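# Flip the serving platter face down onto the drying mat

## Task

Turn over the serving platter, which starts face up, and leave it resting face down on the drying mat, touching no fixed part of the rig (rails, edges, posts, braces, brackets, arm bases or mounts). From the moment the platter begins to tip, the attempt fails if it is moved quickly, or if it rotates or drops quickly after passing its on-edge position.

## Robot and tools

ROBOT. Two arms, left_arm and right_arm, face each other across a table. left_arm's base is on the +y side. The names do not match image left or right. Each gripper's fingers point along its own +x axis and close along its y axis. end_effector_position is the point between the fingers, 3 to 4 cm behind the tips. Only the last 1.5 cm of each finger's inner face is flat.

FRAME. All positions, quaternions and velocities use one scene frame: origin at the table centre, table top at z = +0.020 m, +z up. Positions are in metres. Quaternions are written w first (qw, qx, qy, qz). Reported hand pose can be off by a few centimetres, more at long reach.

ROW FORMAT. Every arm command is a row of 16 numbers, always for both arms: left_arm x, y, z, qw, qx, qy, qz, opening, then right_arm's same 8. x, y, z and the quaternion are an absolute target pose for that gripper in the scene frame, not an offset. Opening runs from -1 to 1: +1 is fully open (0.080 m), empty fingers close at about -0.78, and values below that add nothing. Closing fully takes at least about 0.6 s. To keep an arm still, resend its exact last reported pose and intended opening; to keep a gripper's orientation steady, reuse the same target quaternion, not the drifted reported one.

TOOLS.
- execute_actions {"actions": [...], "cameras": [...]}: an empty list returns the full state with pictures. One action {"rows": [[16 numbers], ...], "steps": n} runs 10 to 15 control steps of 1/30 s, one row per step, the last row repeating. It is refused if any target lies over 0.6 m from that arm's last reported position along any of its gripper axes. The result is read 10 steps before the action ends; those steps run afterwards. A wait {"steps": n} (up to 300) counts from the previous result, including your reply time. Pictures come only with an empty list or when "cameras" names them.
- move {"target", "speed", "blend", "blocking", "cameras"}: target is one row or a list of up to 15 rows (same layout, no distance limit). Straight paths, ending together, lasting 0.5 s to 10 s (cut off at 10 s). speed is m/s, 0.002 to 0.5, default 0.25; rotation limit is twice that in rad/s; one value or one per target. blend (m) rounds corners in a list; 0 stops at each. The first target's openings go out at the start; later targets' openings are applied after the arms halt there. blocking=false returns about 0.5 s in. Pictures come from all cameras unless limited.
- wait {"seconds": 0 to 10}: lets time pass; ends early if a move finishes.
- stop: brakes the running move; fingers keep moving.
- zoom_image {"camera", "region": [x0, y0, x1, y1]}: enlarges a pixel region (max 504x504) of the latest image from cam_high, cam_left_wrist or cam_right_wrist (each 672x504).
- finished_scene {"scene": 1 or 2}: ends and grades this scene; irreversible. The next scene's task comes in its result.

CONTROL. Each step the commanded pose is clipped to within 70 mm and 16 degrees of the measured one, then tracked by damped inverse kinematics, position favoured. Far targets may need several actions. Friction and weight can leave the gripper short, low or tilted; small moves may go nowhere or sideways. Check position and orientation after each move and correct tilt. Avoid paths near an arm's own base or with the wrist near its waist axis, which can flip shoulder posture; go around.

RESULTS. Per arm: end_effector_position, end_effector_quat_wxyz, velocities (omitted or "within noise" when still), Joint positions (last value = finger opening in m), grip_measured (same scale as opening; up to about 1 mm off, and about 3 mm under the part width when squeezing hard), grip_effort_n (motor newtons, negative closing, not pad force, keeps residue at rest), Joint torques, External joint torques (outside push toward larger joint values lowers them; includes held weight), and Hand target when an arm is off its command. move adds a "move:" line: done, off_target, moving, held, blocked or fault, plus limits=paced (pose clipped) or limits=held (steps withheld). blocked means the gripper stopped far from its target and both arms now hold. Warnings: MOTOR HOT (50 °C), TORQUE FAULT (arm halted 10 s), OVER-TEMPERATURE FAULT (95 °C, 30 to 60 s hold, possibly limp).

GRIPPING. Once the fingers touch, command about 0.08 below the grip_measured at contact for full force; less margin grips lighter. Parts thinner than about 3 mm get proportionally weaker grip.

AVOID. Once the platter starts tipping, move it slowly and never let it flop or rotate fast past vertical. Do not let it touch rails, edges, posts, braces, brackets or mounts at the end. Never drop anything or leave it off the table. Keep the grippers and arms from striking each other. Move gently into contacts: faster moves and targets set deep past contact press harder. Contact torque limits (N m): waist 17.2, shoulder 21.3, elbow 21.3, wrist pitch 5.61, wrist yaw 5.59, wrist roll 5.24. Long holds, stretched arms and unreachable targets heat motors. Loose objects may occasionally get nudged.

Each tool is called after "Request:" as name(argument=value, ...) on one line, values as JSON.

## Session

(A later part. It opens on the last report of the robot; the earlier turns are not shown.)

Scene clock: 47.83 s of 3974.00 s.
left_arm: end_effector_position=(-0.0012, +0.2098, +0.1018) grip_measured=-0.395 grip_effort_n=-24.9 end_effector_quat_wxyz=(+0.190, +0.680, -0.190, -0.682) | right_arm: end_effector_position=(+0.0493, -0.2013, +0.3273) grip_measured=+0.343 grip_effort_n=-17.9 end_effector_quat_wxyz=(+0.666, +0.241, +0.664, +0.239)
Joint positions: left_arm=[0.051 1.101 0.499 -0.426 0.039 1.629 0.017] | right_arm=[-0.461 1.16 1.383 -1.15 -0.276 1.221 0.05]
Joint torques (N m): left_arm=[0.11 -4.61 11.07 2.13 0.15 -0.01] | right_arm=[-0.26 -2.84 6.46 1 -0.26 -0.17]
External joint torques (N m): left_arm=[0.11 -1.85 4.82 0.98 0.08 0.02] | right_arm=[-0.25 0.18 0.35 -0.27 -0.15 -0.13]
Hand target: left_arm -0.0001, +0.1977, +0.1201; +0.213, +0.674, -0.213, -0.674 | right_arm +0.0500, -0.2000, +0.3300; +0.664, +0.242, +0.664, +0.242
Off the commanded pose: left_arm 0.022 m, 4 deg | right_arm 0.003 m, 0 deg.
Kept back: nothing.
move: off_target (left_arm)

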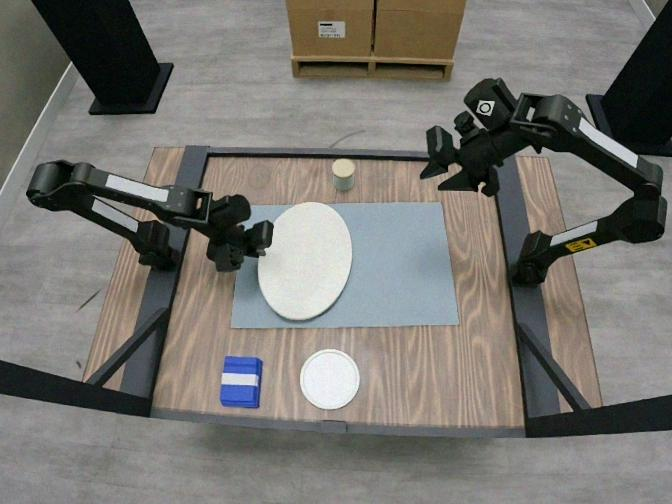

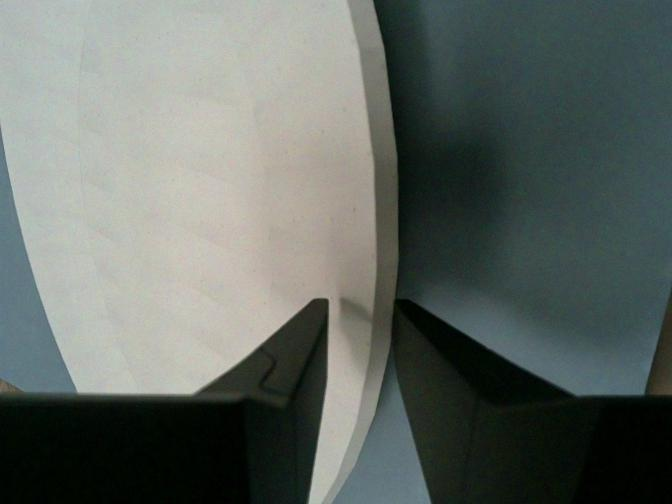

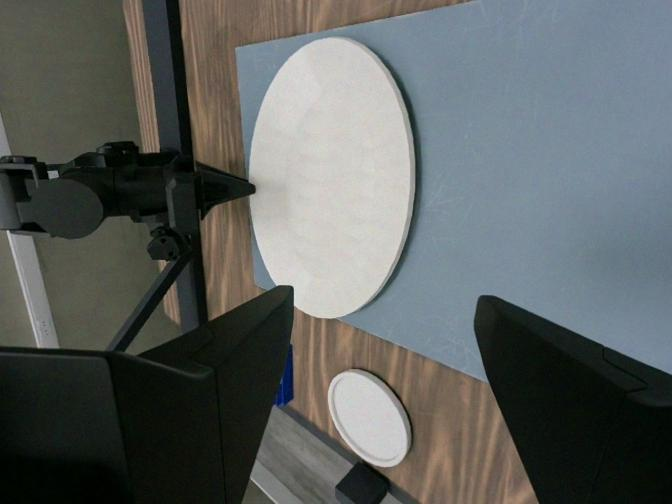

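Request:
move(target=[[0.0,0.206,0.130,0.2126,0.6744,-0.2126,-0.6744,-0.40,0.05,-0.20,0.33,0.6644,0.2418,0.6644,0.2418,0.34],[0.0,0.198,0.158,0.2126,0.6744,-0.2126,-0.6744,-0.42,0.05,-0.20,0.33,0.6644,0.2418,0.6644,0.2418,0.34]], speed=0.025)

Scene clock: 50.93 s of 3974.00 s.
left_arm: end_effector_position=(+0.0003, +0.1998, +0.1559) grip_measured=-0.416 grip_effort_n=-19.8 end_effector_quat_wxyz=(+0.212, +0.675, -0.211, -0.674) | right_arm: end_effector_position=(+0.0493, -0.2013, +0.3273) grip_measured=+0.343 grip_effort_n=-17.9 end_effector_quat_wxyz=(+0.666, +0.241, +0.664, +0.239)
Joint positions: left_arm=[0.054 1.033 0.657 -0.588 0.039 1.631 0.016] | right_arm=[-0.461 1.16 1.383 -1.15 -0.276 1.221 0.05]
Joint torques (N m): left_arm=[-0.08 -2.07 8.75 0.99 0.16 -0.04] | right_arm=[-0.33 -2.97 6.61 0.91 -0.3 -0.16]
External joint torques (N m): left_arm=[-0.08 0.62 2.09 -0.25 0.09 -0.01] | right_arm=[-0.34 0.06 0.49 -0.36 -0.18 -0.13]
Hand target: left_arm +0.0000, +0.1980, +0.1580; +0.213, +0.674, -0.213, -0.674 | right_arm +0.0500, -0.2000, +0.3300; +0.664, +0.242, +0.664, +0.242
Off the commanded pose: left_arm 0.003 m, 0 deg | right_arm 0.003 m, 0 deg.
Kept back: nothing.
move: done

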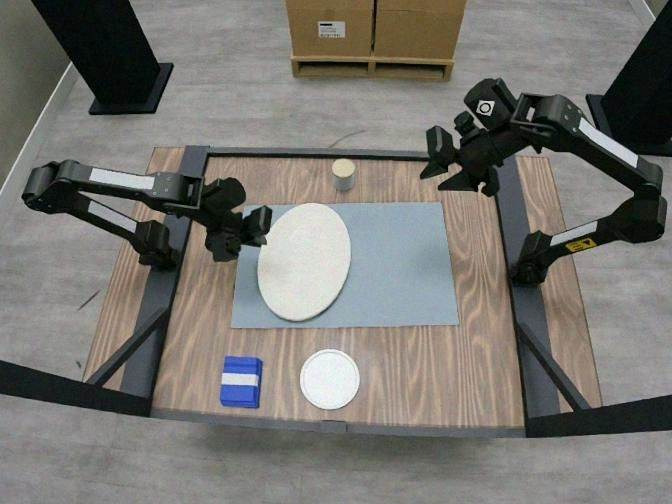

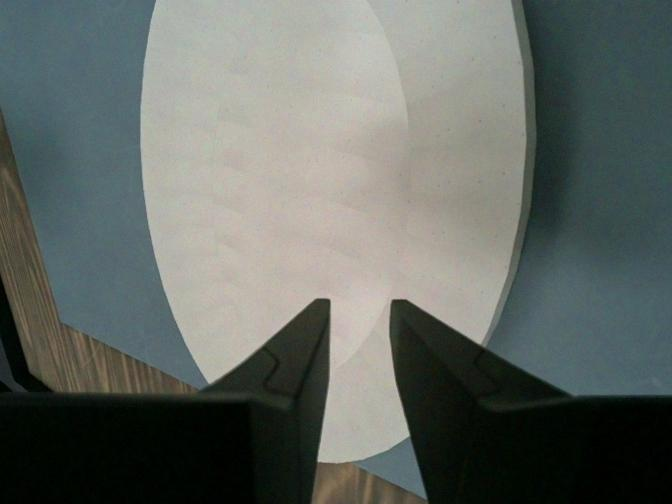

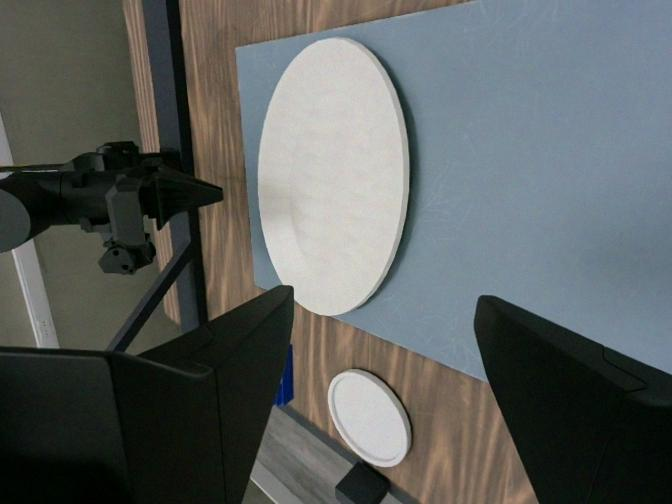

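Request:
move(target=[[-0.006,0.225,0.110,0.2126,0.6744,-0.2126,-0.6744,0.34,0.05,-0.20,0.33,0.6644,0.2418,0.6644,0.2418,0.34],[-0.006,0.225,0.080,0.2126,0.6744,-0.2126,-0.6744,0.34,0.05,-0.20,0.33,0.6644,0.2418,0.6644,0.2418,0.34],[-0.006,0.193,0.080,0.2126,0.6744,-0.2126,-0.6744,0.34,0.05,-0.20,0.33,0.6644,0.2418,0.6644,0.2418,0.34],[-0.006,0.165,0.080,0.2126,0.6744,-0.2126,-0.6744,0.34,0.05,-0.20,0.33,0.6644,0.2418,0.6644,0.2418,0.34],[-0.006,0.168,0.074,0.2126,0.6744,-0.2126,-0.6744,0.0,0.05,-0.20,0.33,0.6644,0.2418,0.6644,0.2418,0.34]], speed=[0.15,0.06,0.03,0.03,0.03], cameras=["cam_left_wrist","cam_high"])

Scene clock: 55.80 s of 3974.00 s.
left_arm: end_effector_position=(-0.0062, +0.1940, +0.0670) grip_measured=+0.009 grip_effort_n=-38.8 end_effector_quat_wxyz=(+0.182, +0.683, -0.181, -0.684) | right_arm: end_effector_position=(+0.0493, -0.2013, +0.3273) grip_measured=+0.343 grip_effort_n=-17.9 end_effector_quat_wxyz=(+0.666, +0.241, +0.664, +0.239)
Joint positions: left_arm=[0.017 1.288 0.462 -0.226 0.02 1.6 0.035] | right_arm=[-0.461 1.16 1.383 -1.15 -0.276 1.221 0.05]
Joint torques (N m): left_arm=[-0.28 0.12 8.64 6.08 0.02 -0.11] | right_arm=[-0.23 -3.1 6.46 0.96 -0.29 -0.17]
External joint torques (N m): left_arm=[-0.29 3.7 2.91 4.95 -0.04 -0.09] | right_arm=[-0.24 0 0.29 -0.31 -0.18 -0.14]
Hand target: left_arm -0.0061, +0.1712, +0.0766; +0.212, +0.675, -0.212, -0.675 | right_arm +0.0500, -0.2000, +0.3300; +0.664, +0.242, +0.664, +0.242
Off the commanded pose: left_arm 0.027 m, 5 deg | right_arm 0.003 m, 0 deg.
Kept back: nothing.
move: off_target (left_arm); target 5's new opening was sent with left_arm's hand 0.021 m and 4 deg from that target
Images, in order: cam_high, cam_left_wrist.

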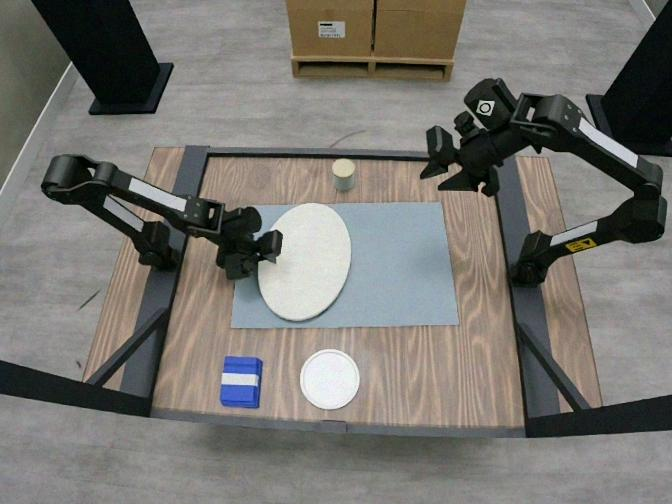

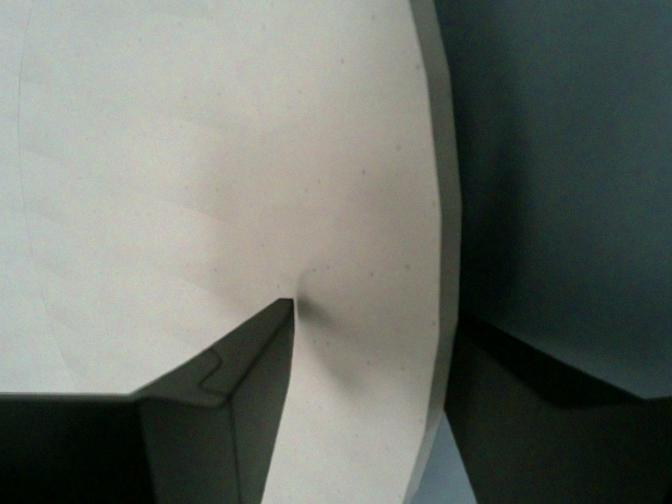

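Request:
move(target=[[-0.006,0.175,0.080,0.2126,0.6744,-0.2126,-0.6744,-0.15,0.05,-0.20,0.33,0.6644,0.2418,0.6644,0.2418,0.34],[-0.006,0.174,0.112,0.2126,0.6744,-0.2126,-0.6744,-0.15,0.05,-0.20,0.33,0.6644,0.2418,0.6644,0.2418,0.34]], speed=0.025)

Scene clock: 58.50 s of 3974.00 s.
left_arm: end_effector_position=(-0.0063, +0.1889, +0.0927) grip_measured=-0.145 grip_effort_n=-25.8 end_effector_quat_wxyz=(+0.188, +0.681, -0.188, -0.682) | right_arm: end_effector_position=(+0.0493, -0.2013, +0.3273) grip_measured=+0.343 grip_effort_n=-17.9 end_effector_quat_wxyz=(+0.666, +0.241, +0.664, +0.239)
Joint positions: left_arm=[0.016 1.228 0.531 -0.335 0.02 1.6 0.028] | right_arm=[-0.461 1.16 1.383 -1.15 -0.276 1.221 0.05]
Joint torques (N m): left_arm=[-0.13 -5.23 11.16 2.13 0.04 -0.08] | right_arm=[-0.37 -3.03 6.31 0.94 -0.23 -0.14]
External joint torques (N m): left_arm=[-0.14 -1.75 5.08 0.98 -0.01 -0.06] | right_arm=[-0.37 -0.01 0.17 -0.35 -0.13 -0.11]
Motor temperatures (°C): left_arm=[29 32 35 42 25 30] | right_arm=[27 27 32 31 30 26]
Heat: left arm: hottest wrist pitch 42 °C (+16.4 °C/min); right arm: hottest elbow 32 °C (+6.2 °C/min).
Hand target: left_arm -0.0061, +0.1748, +0.1123; +0.213, +0.674, -0.213, -0.675 | right_arm +0.0500, -0.2000, +0.3299; +0.664, +0.242, +0.664, +0.242
Off the commanded pose: left_arm 0.024 m, 4 deg | right_arm 0.003 m, 0 deg.
Kept back: nothing.
move: off_target (left_arm)

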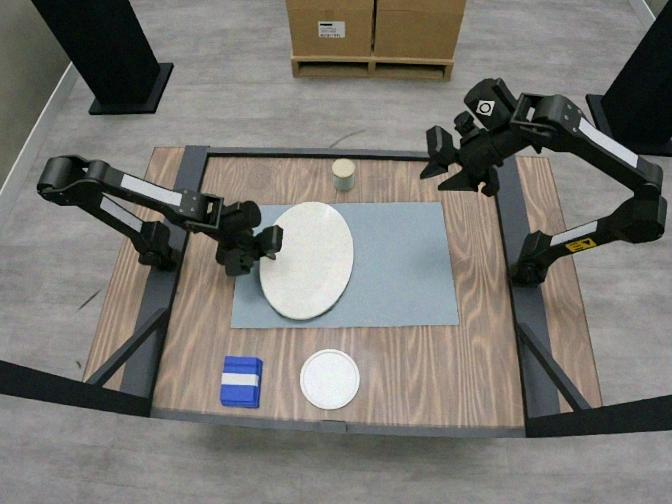

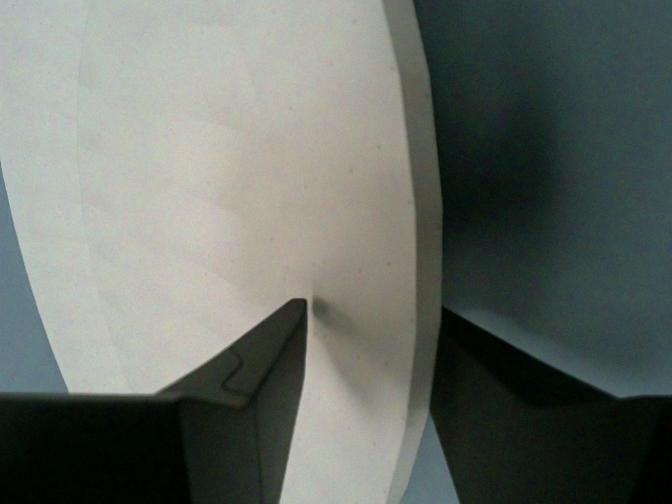

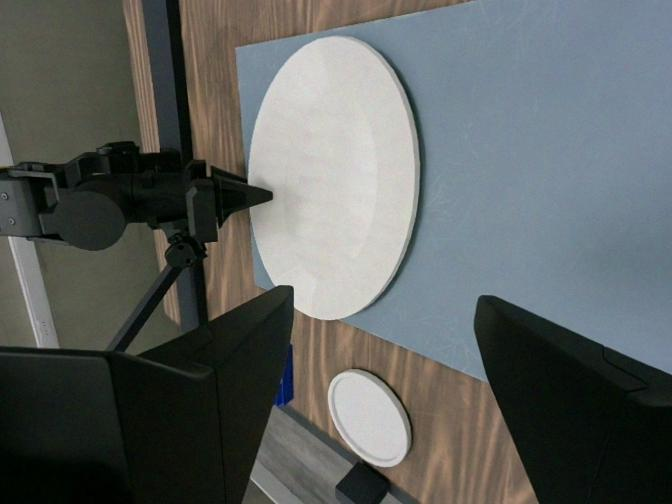

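Request:
move(target=[[-0.006,0.172,0.138,0.2126,0.6744,-0.2126,-0.6744,-0.15,0.05,-0.20,0.33,0.6644,0.2418,0.6644,0.2418,0.34],[-0.006,0.168,0.158,0.2126,0.6744,-0.2126,-0.6744,-0.25,0.05,-0.20,0.33,0.6644,0.2418,0.6644,0.2418,0.34]], speed=0.025)

Scene clock: 61.40 s of 3974.00 s.
left_arm: end_effector_position=(-0.0064, +0.1839, +0.1345) grip_measured=-0.244 grip_effort_n=-28.6 end_effector_quat_wxyz=(+0.182, +0.682, -0.183, -0.684) | right_arm: end_effector_position=(+0.0493, -0.2013, +0.3273) grip_measured=+0.343 grip_effort_n=-17.9 end_effector_quat_wxyz=(+0.666, +0.241, +0.664, +0.239)
Joint positions: left_arm=[0.015 1.191 0.694 -0.552 0.02 1.599 0.024] | right_arm=[-0.461 1.16 1.383 -1.15 -0.276 1.221 0.05]
Joint torques (N m): left_arm=[-0.11 -5.61 12.18 2.75 0.02 -0.09] | right_arm=[-0.32 -2.95 6.01 0.91 -0.26 -0.12]
External joint torques (N m): left_arm=[-0.11 -2.11 5.79 1.63 -0.04 -0.06] | right_arm=[-0.33 0.1 -0.1 -0.34 -0.15 -0.08]
Hand target: left_arm -0.0060, +0.1693, +0.1584; +0.213, +0.674, -0.213, -0.674 | right_arm +0.0500, -0.2000, +0.3299; +0.664, +0.242, +0.664, +0.242
Off the commanded pose: left_arm 0.028 m, 5 deg | right_arm 0.003 m, 0 deg.
Kept back: nothing.
move: off_target (left_arm); target 2's new opening was sent with left_arm's hand 0.027 m and 5 deg from that target

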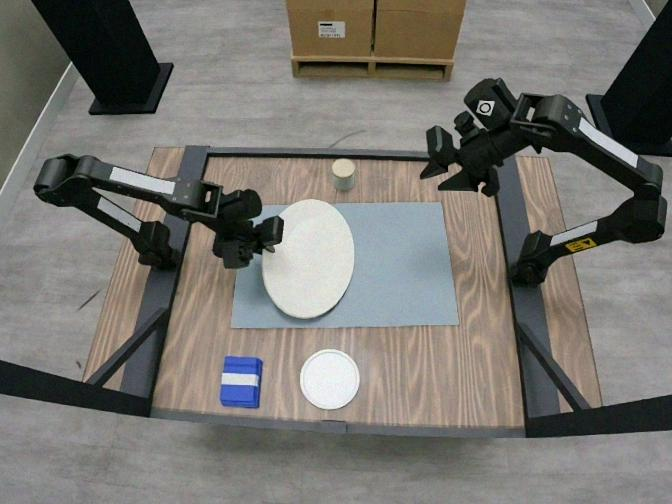

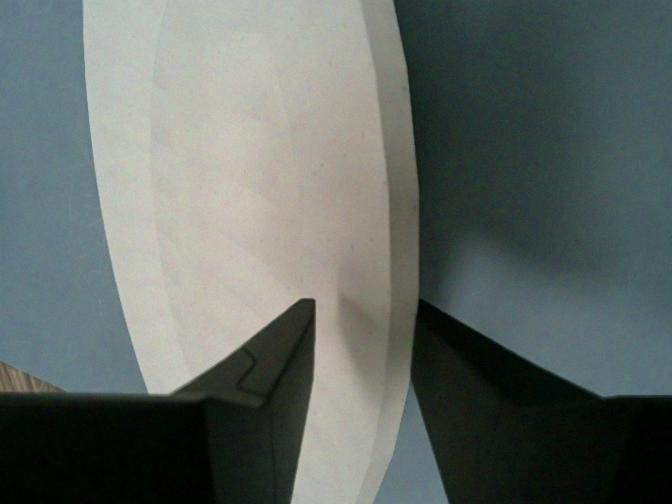

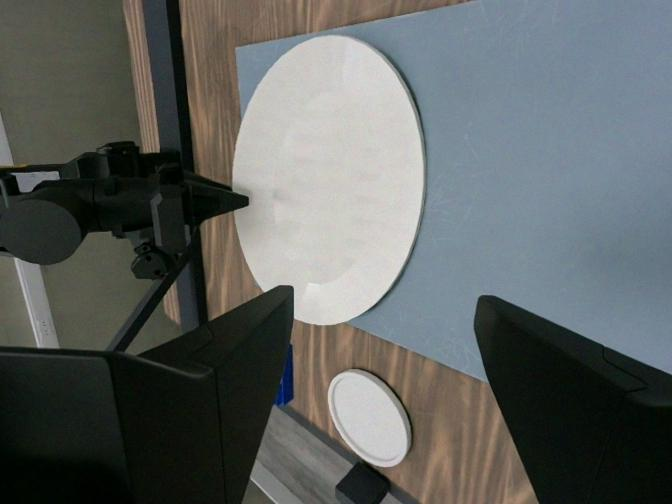

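Request:
move(target=[[-0.006,0.160,0.182,0.2126,0.6744,-0.2126,-0.6744,-0.3,0.05,-0.20,0.33,0.6644,0.2418,0.6644,0.2418,0.34],[-0.006,0.148,0.204,0.2126,0.6744,-0.2126,-0.6744,-0.45,0.05,-0.20,0.33,0.6644,0.2418,0.6644,0.2418,0.34]], speed=0.025)

Scene clock: 64.50 s of 3974.00 s.
left_arm: end_effector_position=(-0.0069, +0.1613, +0.1881) grip_measured=-0.443 grip_effort_n=-29.1 end_effector_quat_wxyz=(+0.191, +0.679, -0.192, -0.682) | right_arm: end_effector_position=(+0.0493, -0.2013, +0.3274) grip_measured=+0.343 grip_effort_n=-17.9 end_effector_quat_wxyz=(+0.666, +0.241, +0.664, +0.239)
Joint positions: left_arm=[0.011 1.231 0.922 -0.714 0.02 1.597 0.015] | right_arm=[-0.461 1.16 1.383 -1.15 -0.276 1.221 0.05]
Joint torques (N m): left_arm=[-0.03 -3.56 11.76 3.03 -0.04 -0.08] | right_arm=[-0.21 -3.1 6.26 0.99 -0.29 -0.16]
External joint torques (N m): left_arm=[-0.07 0.46 5.16 1.87 -0.09 -0.05] | right_arm=[-0.21 -0.08 0.14 -0.28 -0.19 -0.12]
Hand target: left_arm -0.0061, +0.1490, +0.2043; +0.213, +0.674, -0.213, -0.674 | right_arm +0.0500, -0.2000, +0.3301; +0.665, +0.242, +0.664, +0.242
Off the commanded pose: left_arm 0.021 m, 4 deg | right_arm 0.003 m, 0 deg.
Kept back: nothing.
move: off_target (left_arm); target 2's new opening was sent with left_arm's hand 0.019 m and 3 deg from that target

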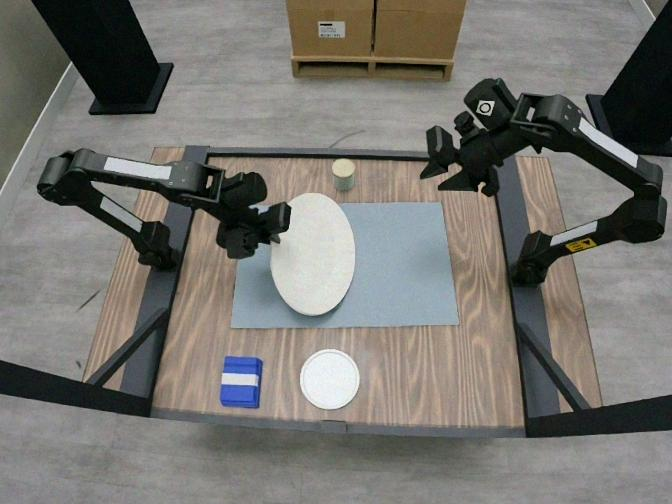

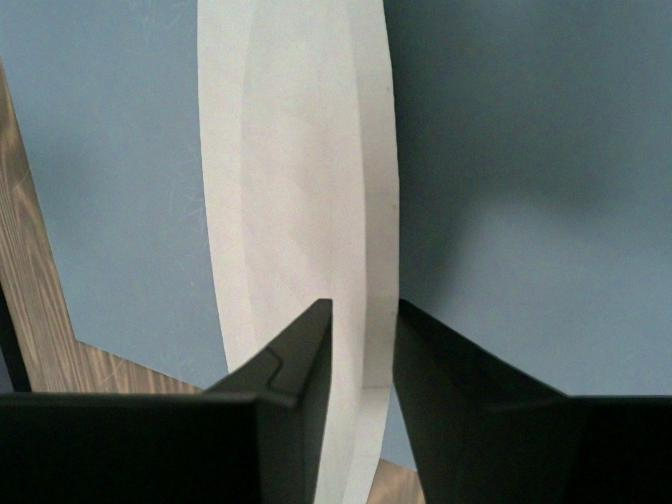

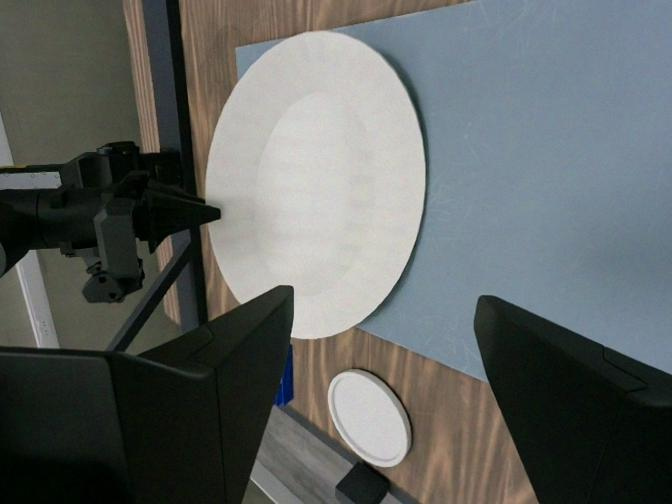

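Request:
move(target=[[-0.006,0.152,0.205,0.2126,0.6744,-0.2126,-0.6744,-0.55,0.05,-0.20,0.33,0.6644,0.2418,0.6644,0.2418,0.34],[-0.006,0.132,0.226,0.1900,0.6820,-0.1900,-0.6820,-0.6,0.05,-0.20,0.33,0.6644,0.2418,0.6644,0.2418,0.34]], speed=0.025)

Scene clock: 67.77 s of 3974.00 s.
left_arm: end_effector_position=(-0.0067, +0.1420, +0.2147) grip_measured=-0.593 grip_effort_n=-34.7 end_effector_quat_wxyz=(+0.174, +0.683, -0.176, -0.687) | right_arm: end_effector_position=(+0.0493, -0.2013, +0.3274) grip_measured=+0.343 grip_effort_n=-17.9 end_effector_quat_wxyz=(+0.666, +0.241, +0.664, +0.239)
Joint positions: left_arm=[0.009 1.341 1.127 -0.857 0.019 1.595 0.008] | right_arm=[-0.461 1.16 1.383 -1.15 -0.276 1.221 0.05]
Joint torques (N m): left_arm=[-0.1 -3.86 11.06 2.27 -0.13 -0.09] | right_arm=[-0.29 -2.95 6.28 0.94 -0.25 -0.19]
External joint torques (N m): left_arm=[-0.1 0.86 4.55 1.18 -0.19 -0.06] | right_arm=[-0.28 0.12 0.12 -0.34 -0.15 -0.15]
Hand target: left_arm -0.0060, +0.1326, +0.2261; +0.190, +0.681, -0.190, -0.681 | right_arm +0.0500, -0.2000, +0.3301; +0.665, +0.242, +0.664, +0.242
Off the commanded pose: left_arm 0.015 m, 3 deg | right_arm 0.003 m, 0 deg.
Kept back: nothing.
move: off_target (left_arm); target 2's new opening was sent with left_arm's hand 0.015 m and 2 deg from that target

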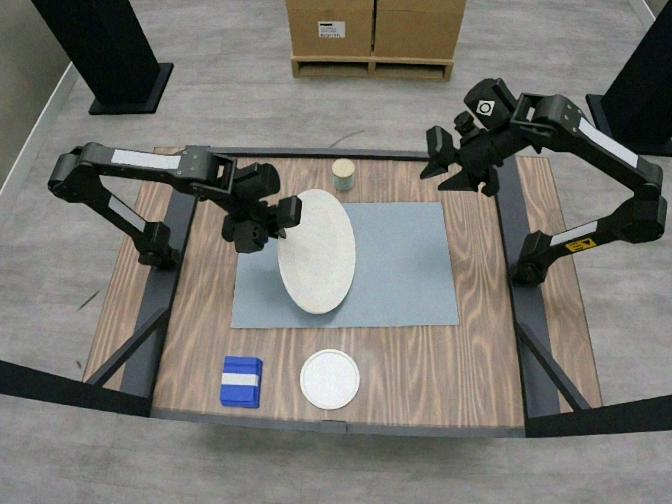

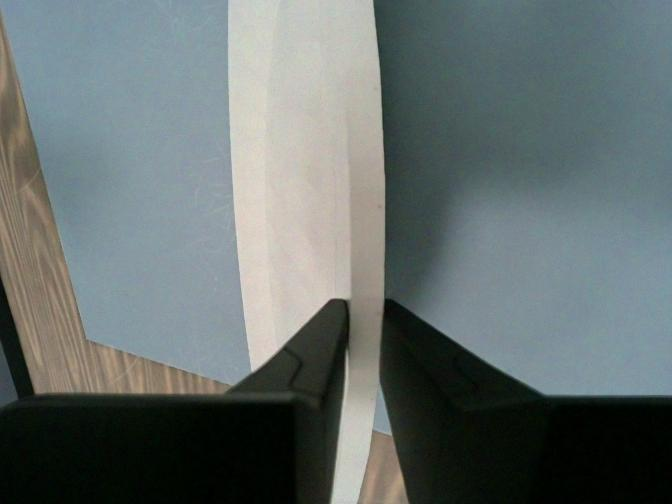

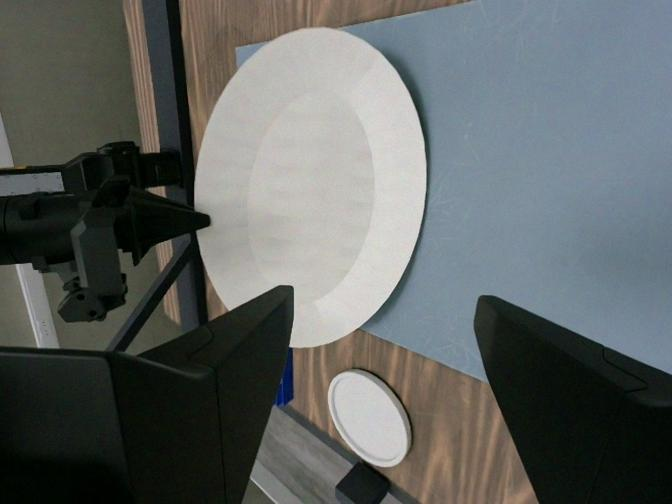

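Request:
move(target=[[-0.006,0.134,0.225,0.1800,0.6840,-0.1800,-0.6840,-0.70,0.05,-0.20,0.33,0.6644,0.2418,0.6644,0.2418,0.34],[-0.006,0.088,0.248,0.1105,0.6985,-0.1105,-0.6985,-0.70,0.05,-0.20,0.33,0.6644,0.2418,0.6644,0.2418,0.34],[-0.006,0.050,0.256,0.0800,0.7026,-0.0800,-0.7026,-0.70,0.05,-0.15,0.37,0.6904,0.1531,0.6904,0.1531,0.34]], speed=0.03)

Scene clock: 77.10 s of 3974.00 s.
left_arm: end_effector_position=(-0.0083, +0.0635, +0.2663) grip_measured=-0.636 grip_effort_n=-83.5 end_effector_quat_wxyz=(+0.077, +0.700, -0.080, -0.705) | right_arm: end_effector_position=(+0.0495, -0.1521, +0.3696) grip_measured=+0.343 grip_effort_n=-17.9 end_effector_quat_wxyz=(+0.689, +0.160, +0.688, +0.160)
Joint positions: left_arm=[-0.003 1.922 2.042 -1.468 0.011 1.589 0.006] | right_arm=[-0.329 1.61 2.054 -1.577 -0.136 1.288 0.05]
Joint torques (N m): left_arm=[0.15 -3.64 7.59 2.97 -0.22 -0.05] | right_arm=[0.2 -5.6 5.3 0.68 0.19 0.09]
External joint torques (N m): left_arm=[0.1 4.72 1.88 2.31 -0.27 -0.03] | right_arm=[0.2 -0.11 0.11 -0.33 0.22 0.11]
Hand target: left_arm -0.0060, +0.0508, +0.2559; +0.080, +0.703, -0.080, -0.703 | right_arm +0.0500, -0.1500, +0.3696; +0.691, +0.160, +0.687, +0.159
Off the commanded pose: left_arm 0.017 m, 1 deg | right_arm 0.002 m, 1 deg.
joint sent to its limit (right arm) — joint 4 (wrist pitch), lower limit.
Kept back: nothing.
move: off_target (left_arm)

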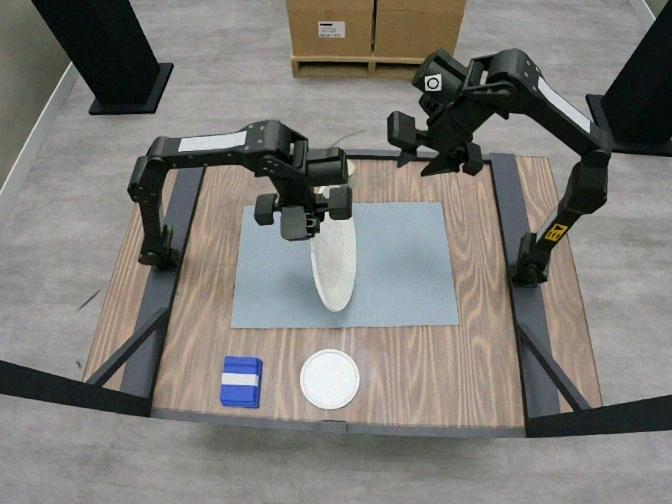

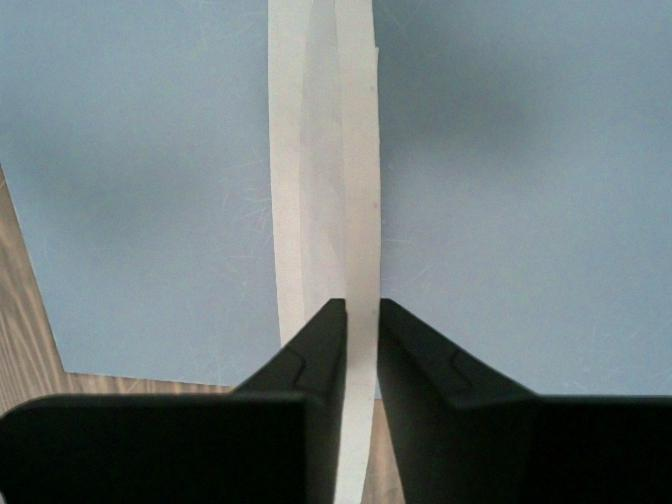

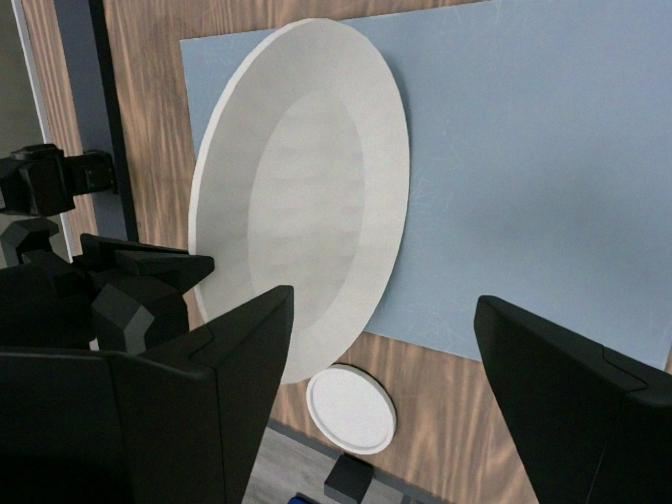

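Request:
move(target=[[-0.006,0.010,0.266,0.0900,0.7010,-0.0900,-0.7020,-0.70,0.075,-0.12,0.36,0.6904,0.1531,0.6904,0.1531,0.34],[-0.006,0.010,0.266,0.0900,0.7010,-0.0900,-0.7020,-0.70,0.071,-0.012,0.29,0.6904,0.1531,0.6904,0.1531,0.34]], speed=[0.03,0.08])

Scene clock: 81.00 s of 3974.00 s.
left_arm: end_effector_position=(-0.0088, +0.0218, +0.2816) grip_measured=-0.595 grip_effort_n=-83.5 end_effector_quat_wxyz=(+0.099, +0.697, -0.104, -0.702) | right_arm: end_effector_position=(+0.0705, -0.0150, +0.2919) grip_measured=+0.343 grip_effort_n=-17.9 end_effector_quat_wxyz=(+0.689, +0.153, +0.692, +0.155)
Joint positions: left_arm=[-0.006 2.099 2.356 -1.54 0.011 1.588 0.008] | right_arm=[-0.272 2.048 2.271 -1.369 -0.113 1.336 0.05]
Joint torques (N m): left_arm=[0.28 -4.19 6.37 2.44 -0.15 -0.07] | right_arm=[0.03 -9.88 6.14 0.79 0.18 0.04]
External joint torques (N m): left_arm=[0.26 5.1 0.93 1.68 -0.2 -0.06] | right_arm=[0.03 -0.48 0.29 -0.2 0.2 0.06]
Hand target: left_arm -0.0061, +0.0113, +0.2655; +0.095, +0.700, -0.096, -0.701 | right_arm +0.0710, -0.0120, +0.2901; +0.690, +0.153, +0.690, +0.153
Off the commanded pose: left_arm 0.020 m, 2 deg | right_arm 0.004 m, 0 deg.
joint read past its limit (left arm) — joint 3 (elbow), upper limit, where the elbow is as straight as it goes.
joint sent to its limit (left arm) — joint 3 (elbow), upper limit, where the elbow is as straight as it goes.
Kept back: nothing.
move: off_target (left_arm)

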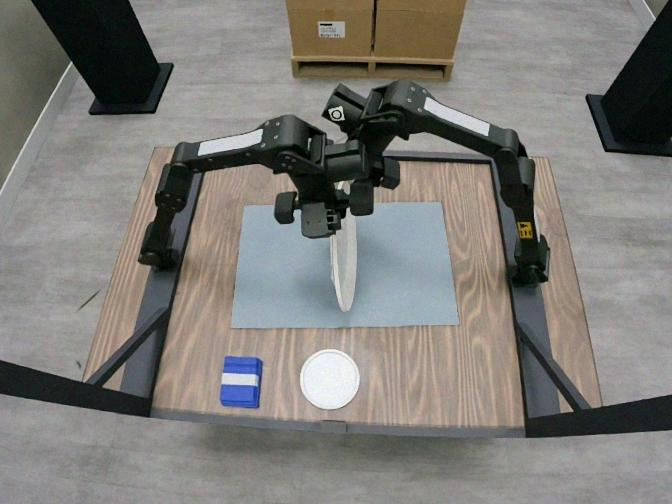

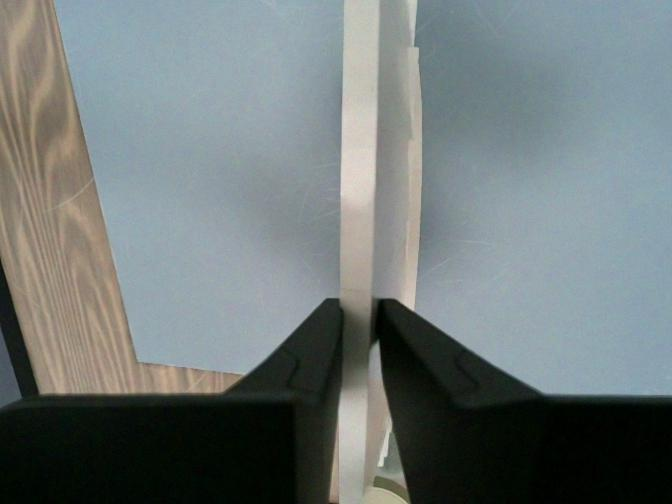

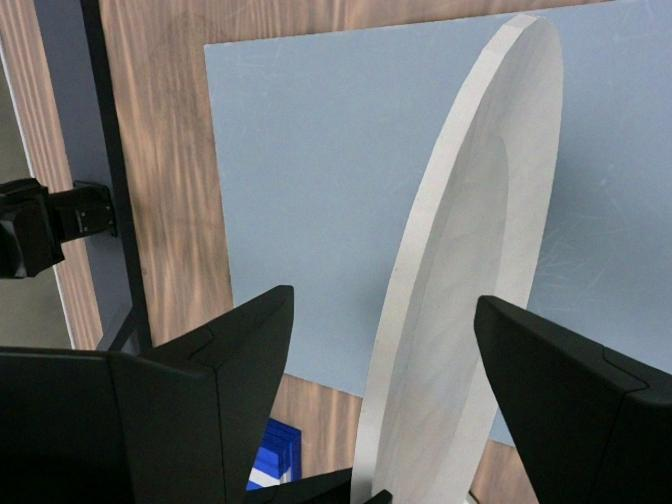

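Request:
move(target=[[-0.006,0.010,0.267,0.0990,0.6970,-0.1040,-0.7020,-0.70,0.070,-0.012,0.228,0.6904,0.1531,0.6904,0.1531,0.34],[-0.006,0.010,0.267,0.0990,0.6970,-0.1040,-0.7020,-0.70,0.070,-0.012,0.228,0.6904,0.1531,0.6904,0.1531,-0.15]], speed=0.04)

Scene clock: 83.87 s of 3974.00 s.
left_arm: end_effector_position=(-0.0095, +0.0165, +0.2822) grip_measured=-0.586 grip_effort_n=-83.5 end_effector_quat_wxyz=(+0.105, +0.695, -0.114, -0.702) | right_arm: end_effector_position=(+0.0713, -0.0097, +0.2275) grip_measured=-0.146 grip_effort_n=-17.9 end_effector_quat_wxyz=(+0.689, +0.153, +0.692, +0.154)
Joint positions: left_arm=[-0.006 2.099 2.352 -1.513 0.016 1.592 0.009] | right_arm=[-0.271 1.973 1.893 -1.066 -0.112 1.338 0.028]
Joint torques (N m): left_arm=[0.5 -5.87 4.16 2.28 -0.04 0.07] | right_arm=[0.19 -12.74 3.97 0.94 0.21 0.09]
External joint torques (N m): left_arm=[0.56 3.71 -1.44 1.48 -0.11 0.09] | right_arm=[0.22 -3.34 -2.4 -0.05 0.24 0.11]
Hand target: left_arm -0.0061, +0.0106, +0.2670; +0.099, +0.697, -0.104, -0.702 | right_arm +0.0700, -0.0120, +0.2280; +0.690, +0.153, +0.690, +0.153
Off the commanded pose: left_arm 0.017 m, 1 deg | right_arm 0.003 m, 0 deg.
Kept back: nothing.
move: off_target (left_arm)

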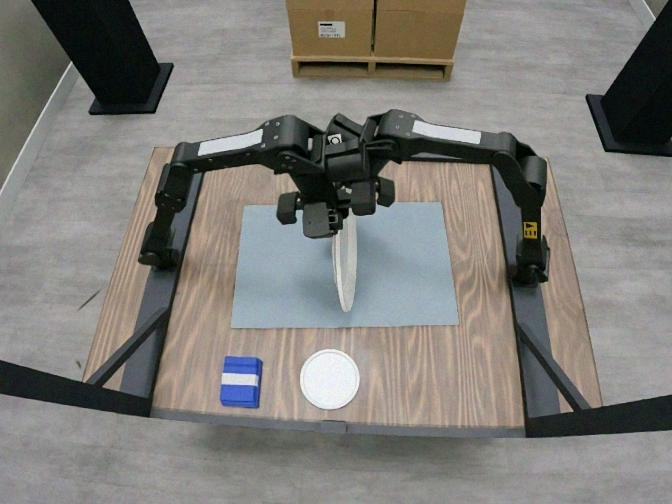

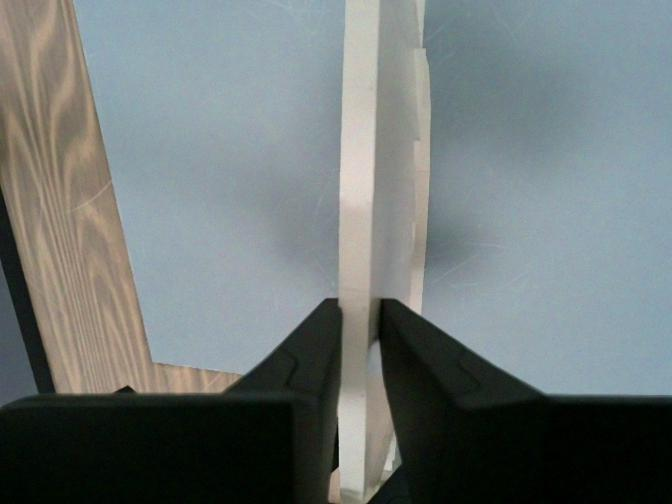

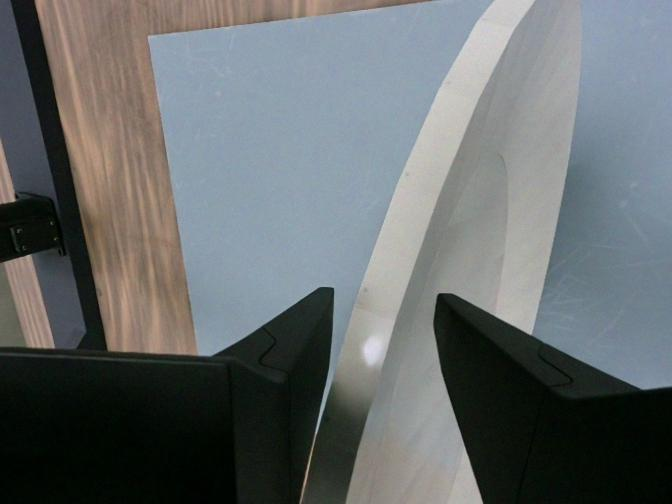

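Request:
move(target=[[-0.006,0.010,0.268,0.1050,0.6950,-0.1140,-0.7020,-0.70,0.070,-0.009,0.227,0.6904,0.1531,0.6904,0.1531,-0.4],[-0.006,0.010,0.268,0.1050,0.6950,-0.1140,-0.7020,-0.62,0.070,-0.009,0.227,0.6904,0.1531,0.6904,0.1531,-0.55]], speed=0.03)

Scene clock: 86.00 s of 3974.00 s.
left_arm: end_effector_position=(-0.0101, +0.0084, +0.2846) grip_measured=-0.571 grip_effort_n=-83.5 end_effector_quat_wxyz=(+0.123, +0.690, -0.132, -0.701) | right_arm: end_effector_position=(+0.0704, -0.0118, +0.2283) grip_measured=-0.413 grip_effort_n=-83.5 end_effector_quat_wxyz=(+0.687, +0.159, +0.695, +0.144)
Joint positions: left_arm=[-0.005 2.078 2.313 -1.442 0.023 1.593 0.009] | right_arm=[-0.27 1.969 1.893 -1.076 -0.112 1.361 0.016]
Joint torques (N m): left_arm=[0.56 -6.61 3.65 0.22 -0.12 0.25] | right_arm=[0.32 -10.65 5.27 1.51 0.24 -0.56]
External joint torques (N m): left_arm=[0.63 2.92 -2.06 -0.66 -0.19 0.27] | right_arm=[0.27 -1.25 -1.11 0.52 0.26 -0.54]
Hand target: left_arm -0.0060, +0.0102, +0.2684; +0.105, +0.695, -0.114, -0.702 | right_arm +0.0700, -0.0091, +0.2270; +0.690, +0.153, +0.690, +0.153
Off the commanded pose: left_arm 0.017 m, 3 deg | right_arm 0.003 m, 1 deg.
Kept back: nothing.
move: off_target (left_arm); target 2's new opening was sent with left_arm's hand 0.017 m and 3 deg from that target

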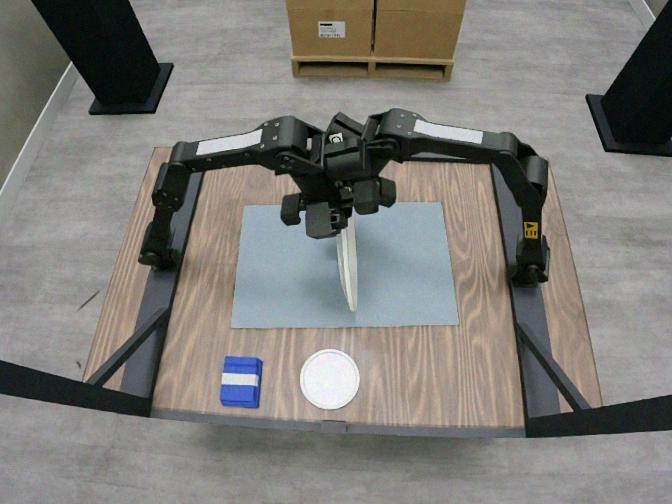

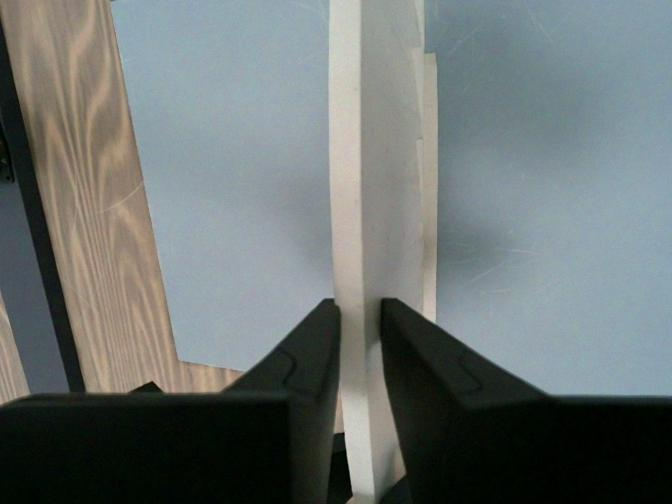

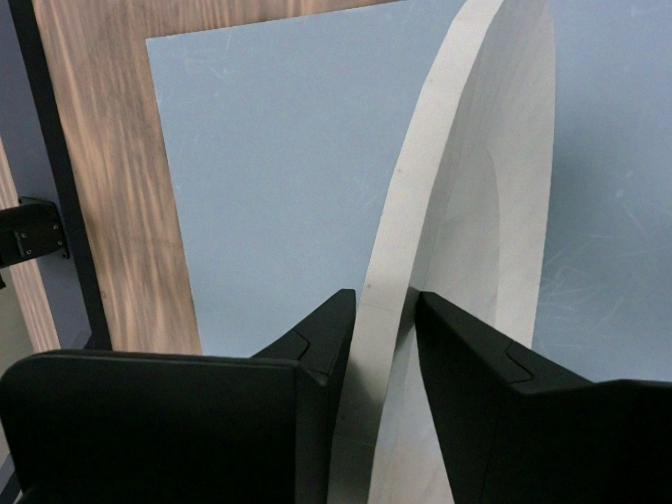

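Request:
move(target=[[-0.008,0.008,0.280,0.1230,0.6900,-0.1320,-0.7010,-0.54,0.070,-0.011,0.226,0.6904,0.1531,0.6904,0.1531,-0.62],[-0.008,-0.026,0.276,0.1310,0.6930,-0.1280,-0.6970,-0.52,0.070,-0.047,0.223,0.6904,0.1531,0.6904,0.1531,-0.68]], speed=0.025)

Scene clock: 89.80 s of 3974.00 s.
left_arm: end_effector_position=(-0.0114, -0.0250, +0.2902) grip_measured=-0.513 grip_effort_n=-33.3 end_effector_quat_wxyz=(+0.169, +0.681, -0.169, -0.693) | right_arm: end_effector_position=(+0.0690, -0.0446, +0.2307) grip_measured=-0.572 grip_effort_n=-83.5 end_effector_quat_wxyz=(+0.688, +0.163, +0.690, +0.154)
Joint positions: left_arm=[-0.009 2.123 2.361 -1.327 0.021 1.575 0.012] | right_arm=[-0.289 1.817 1.691 -1.007 -0.119 1.337 0.009]
Joint torques (N m): left_arm=[0.26 -6.36 6.22 -0.01 -0.37 0.01] | right_arm=[-0.19 -9.77 3.06 1.24 0.15 -0.58]
External joint torques (N m): left_arm=[0.26 3.44 0.4 -1.1 -0.42 0.04] | right_arm=[-0.18 -1.39 -3.39 0.23 0.17 -0.55]
Motor temperatures (°C): left_arm=[29 33 36 37 25 30] | right_arm=[27 31 32 31 30 26]
Heat: left arm: hottest wrist pitch 37 °C (+2.0 °C/min); right arm: hottest elbow 32 °C (+2.0 °C/min).
Hand target: left_arm -0.0080, -0.0253, +0.2757; +0.156, +0.688, -0.152, -0.692 | right_arm +0.0699, -0.0471, +0.2229; +0.690, +0.153, +0.691, +0.153
Off the commanded pose: left_arm 0.015 m, 7 deg | right_arm 0.008 m, 1 deg.
joint read past its limit (left arm) — joint 3 (elbow), upper limit, where the elbow is as straight as it goes.
joint sent to its limit (left arm) — joint 3 (elbow), upper limit, where the elbow is as straight as it goes.
Kept back: nothing.
move: off_target (left_arm); target 2's new opening was sent with left_arm's hand 0.015 m and 7 deg from that target

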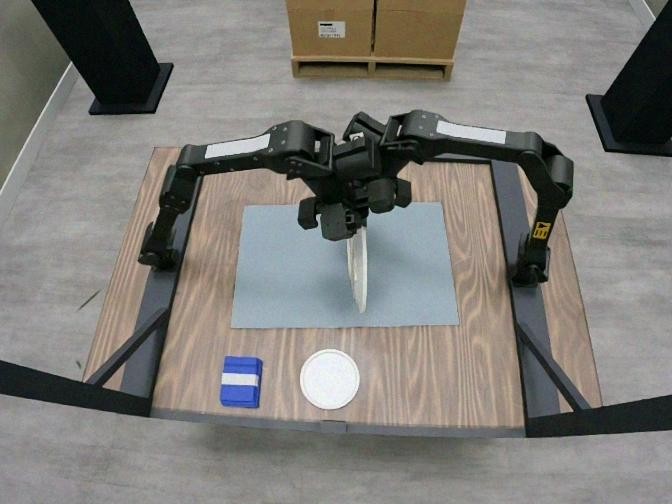

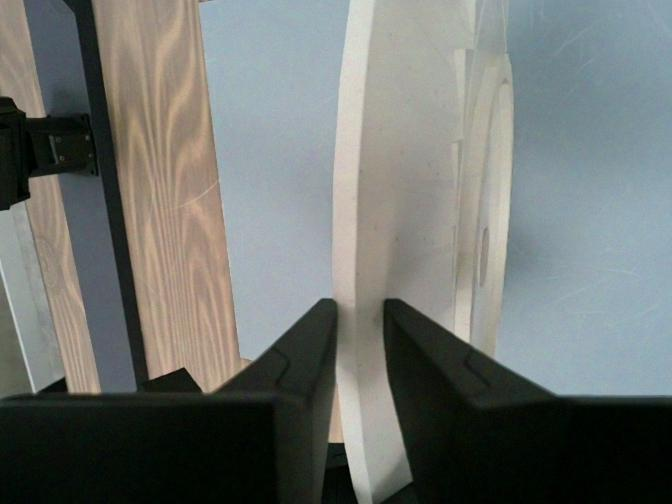

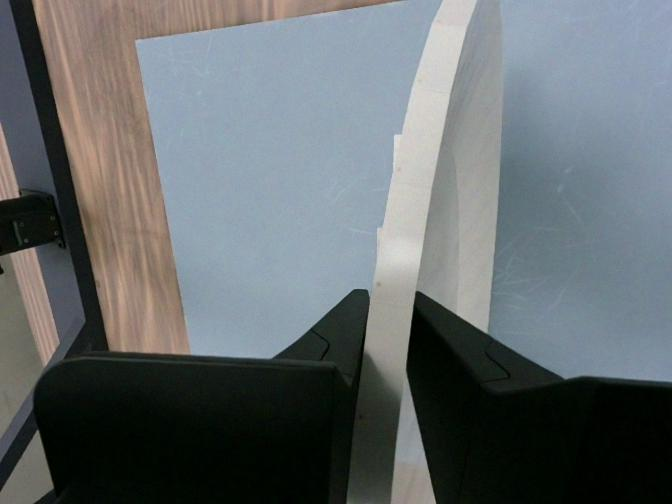

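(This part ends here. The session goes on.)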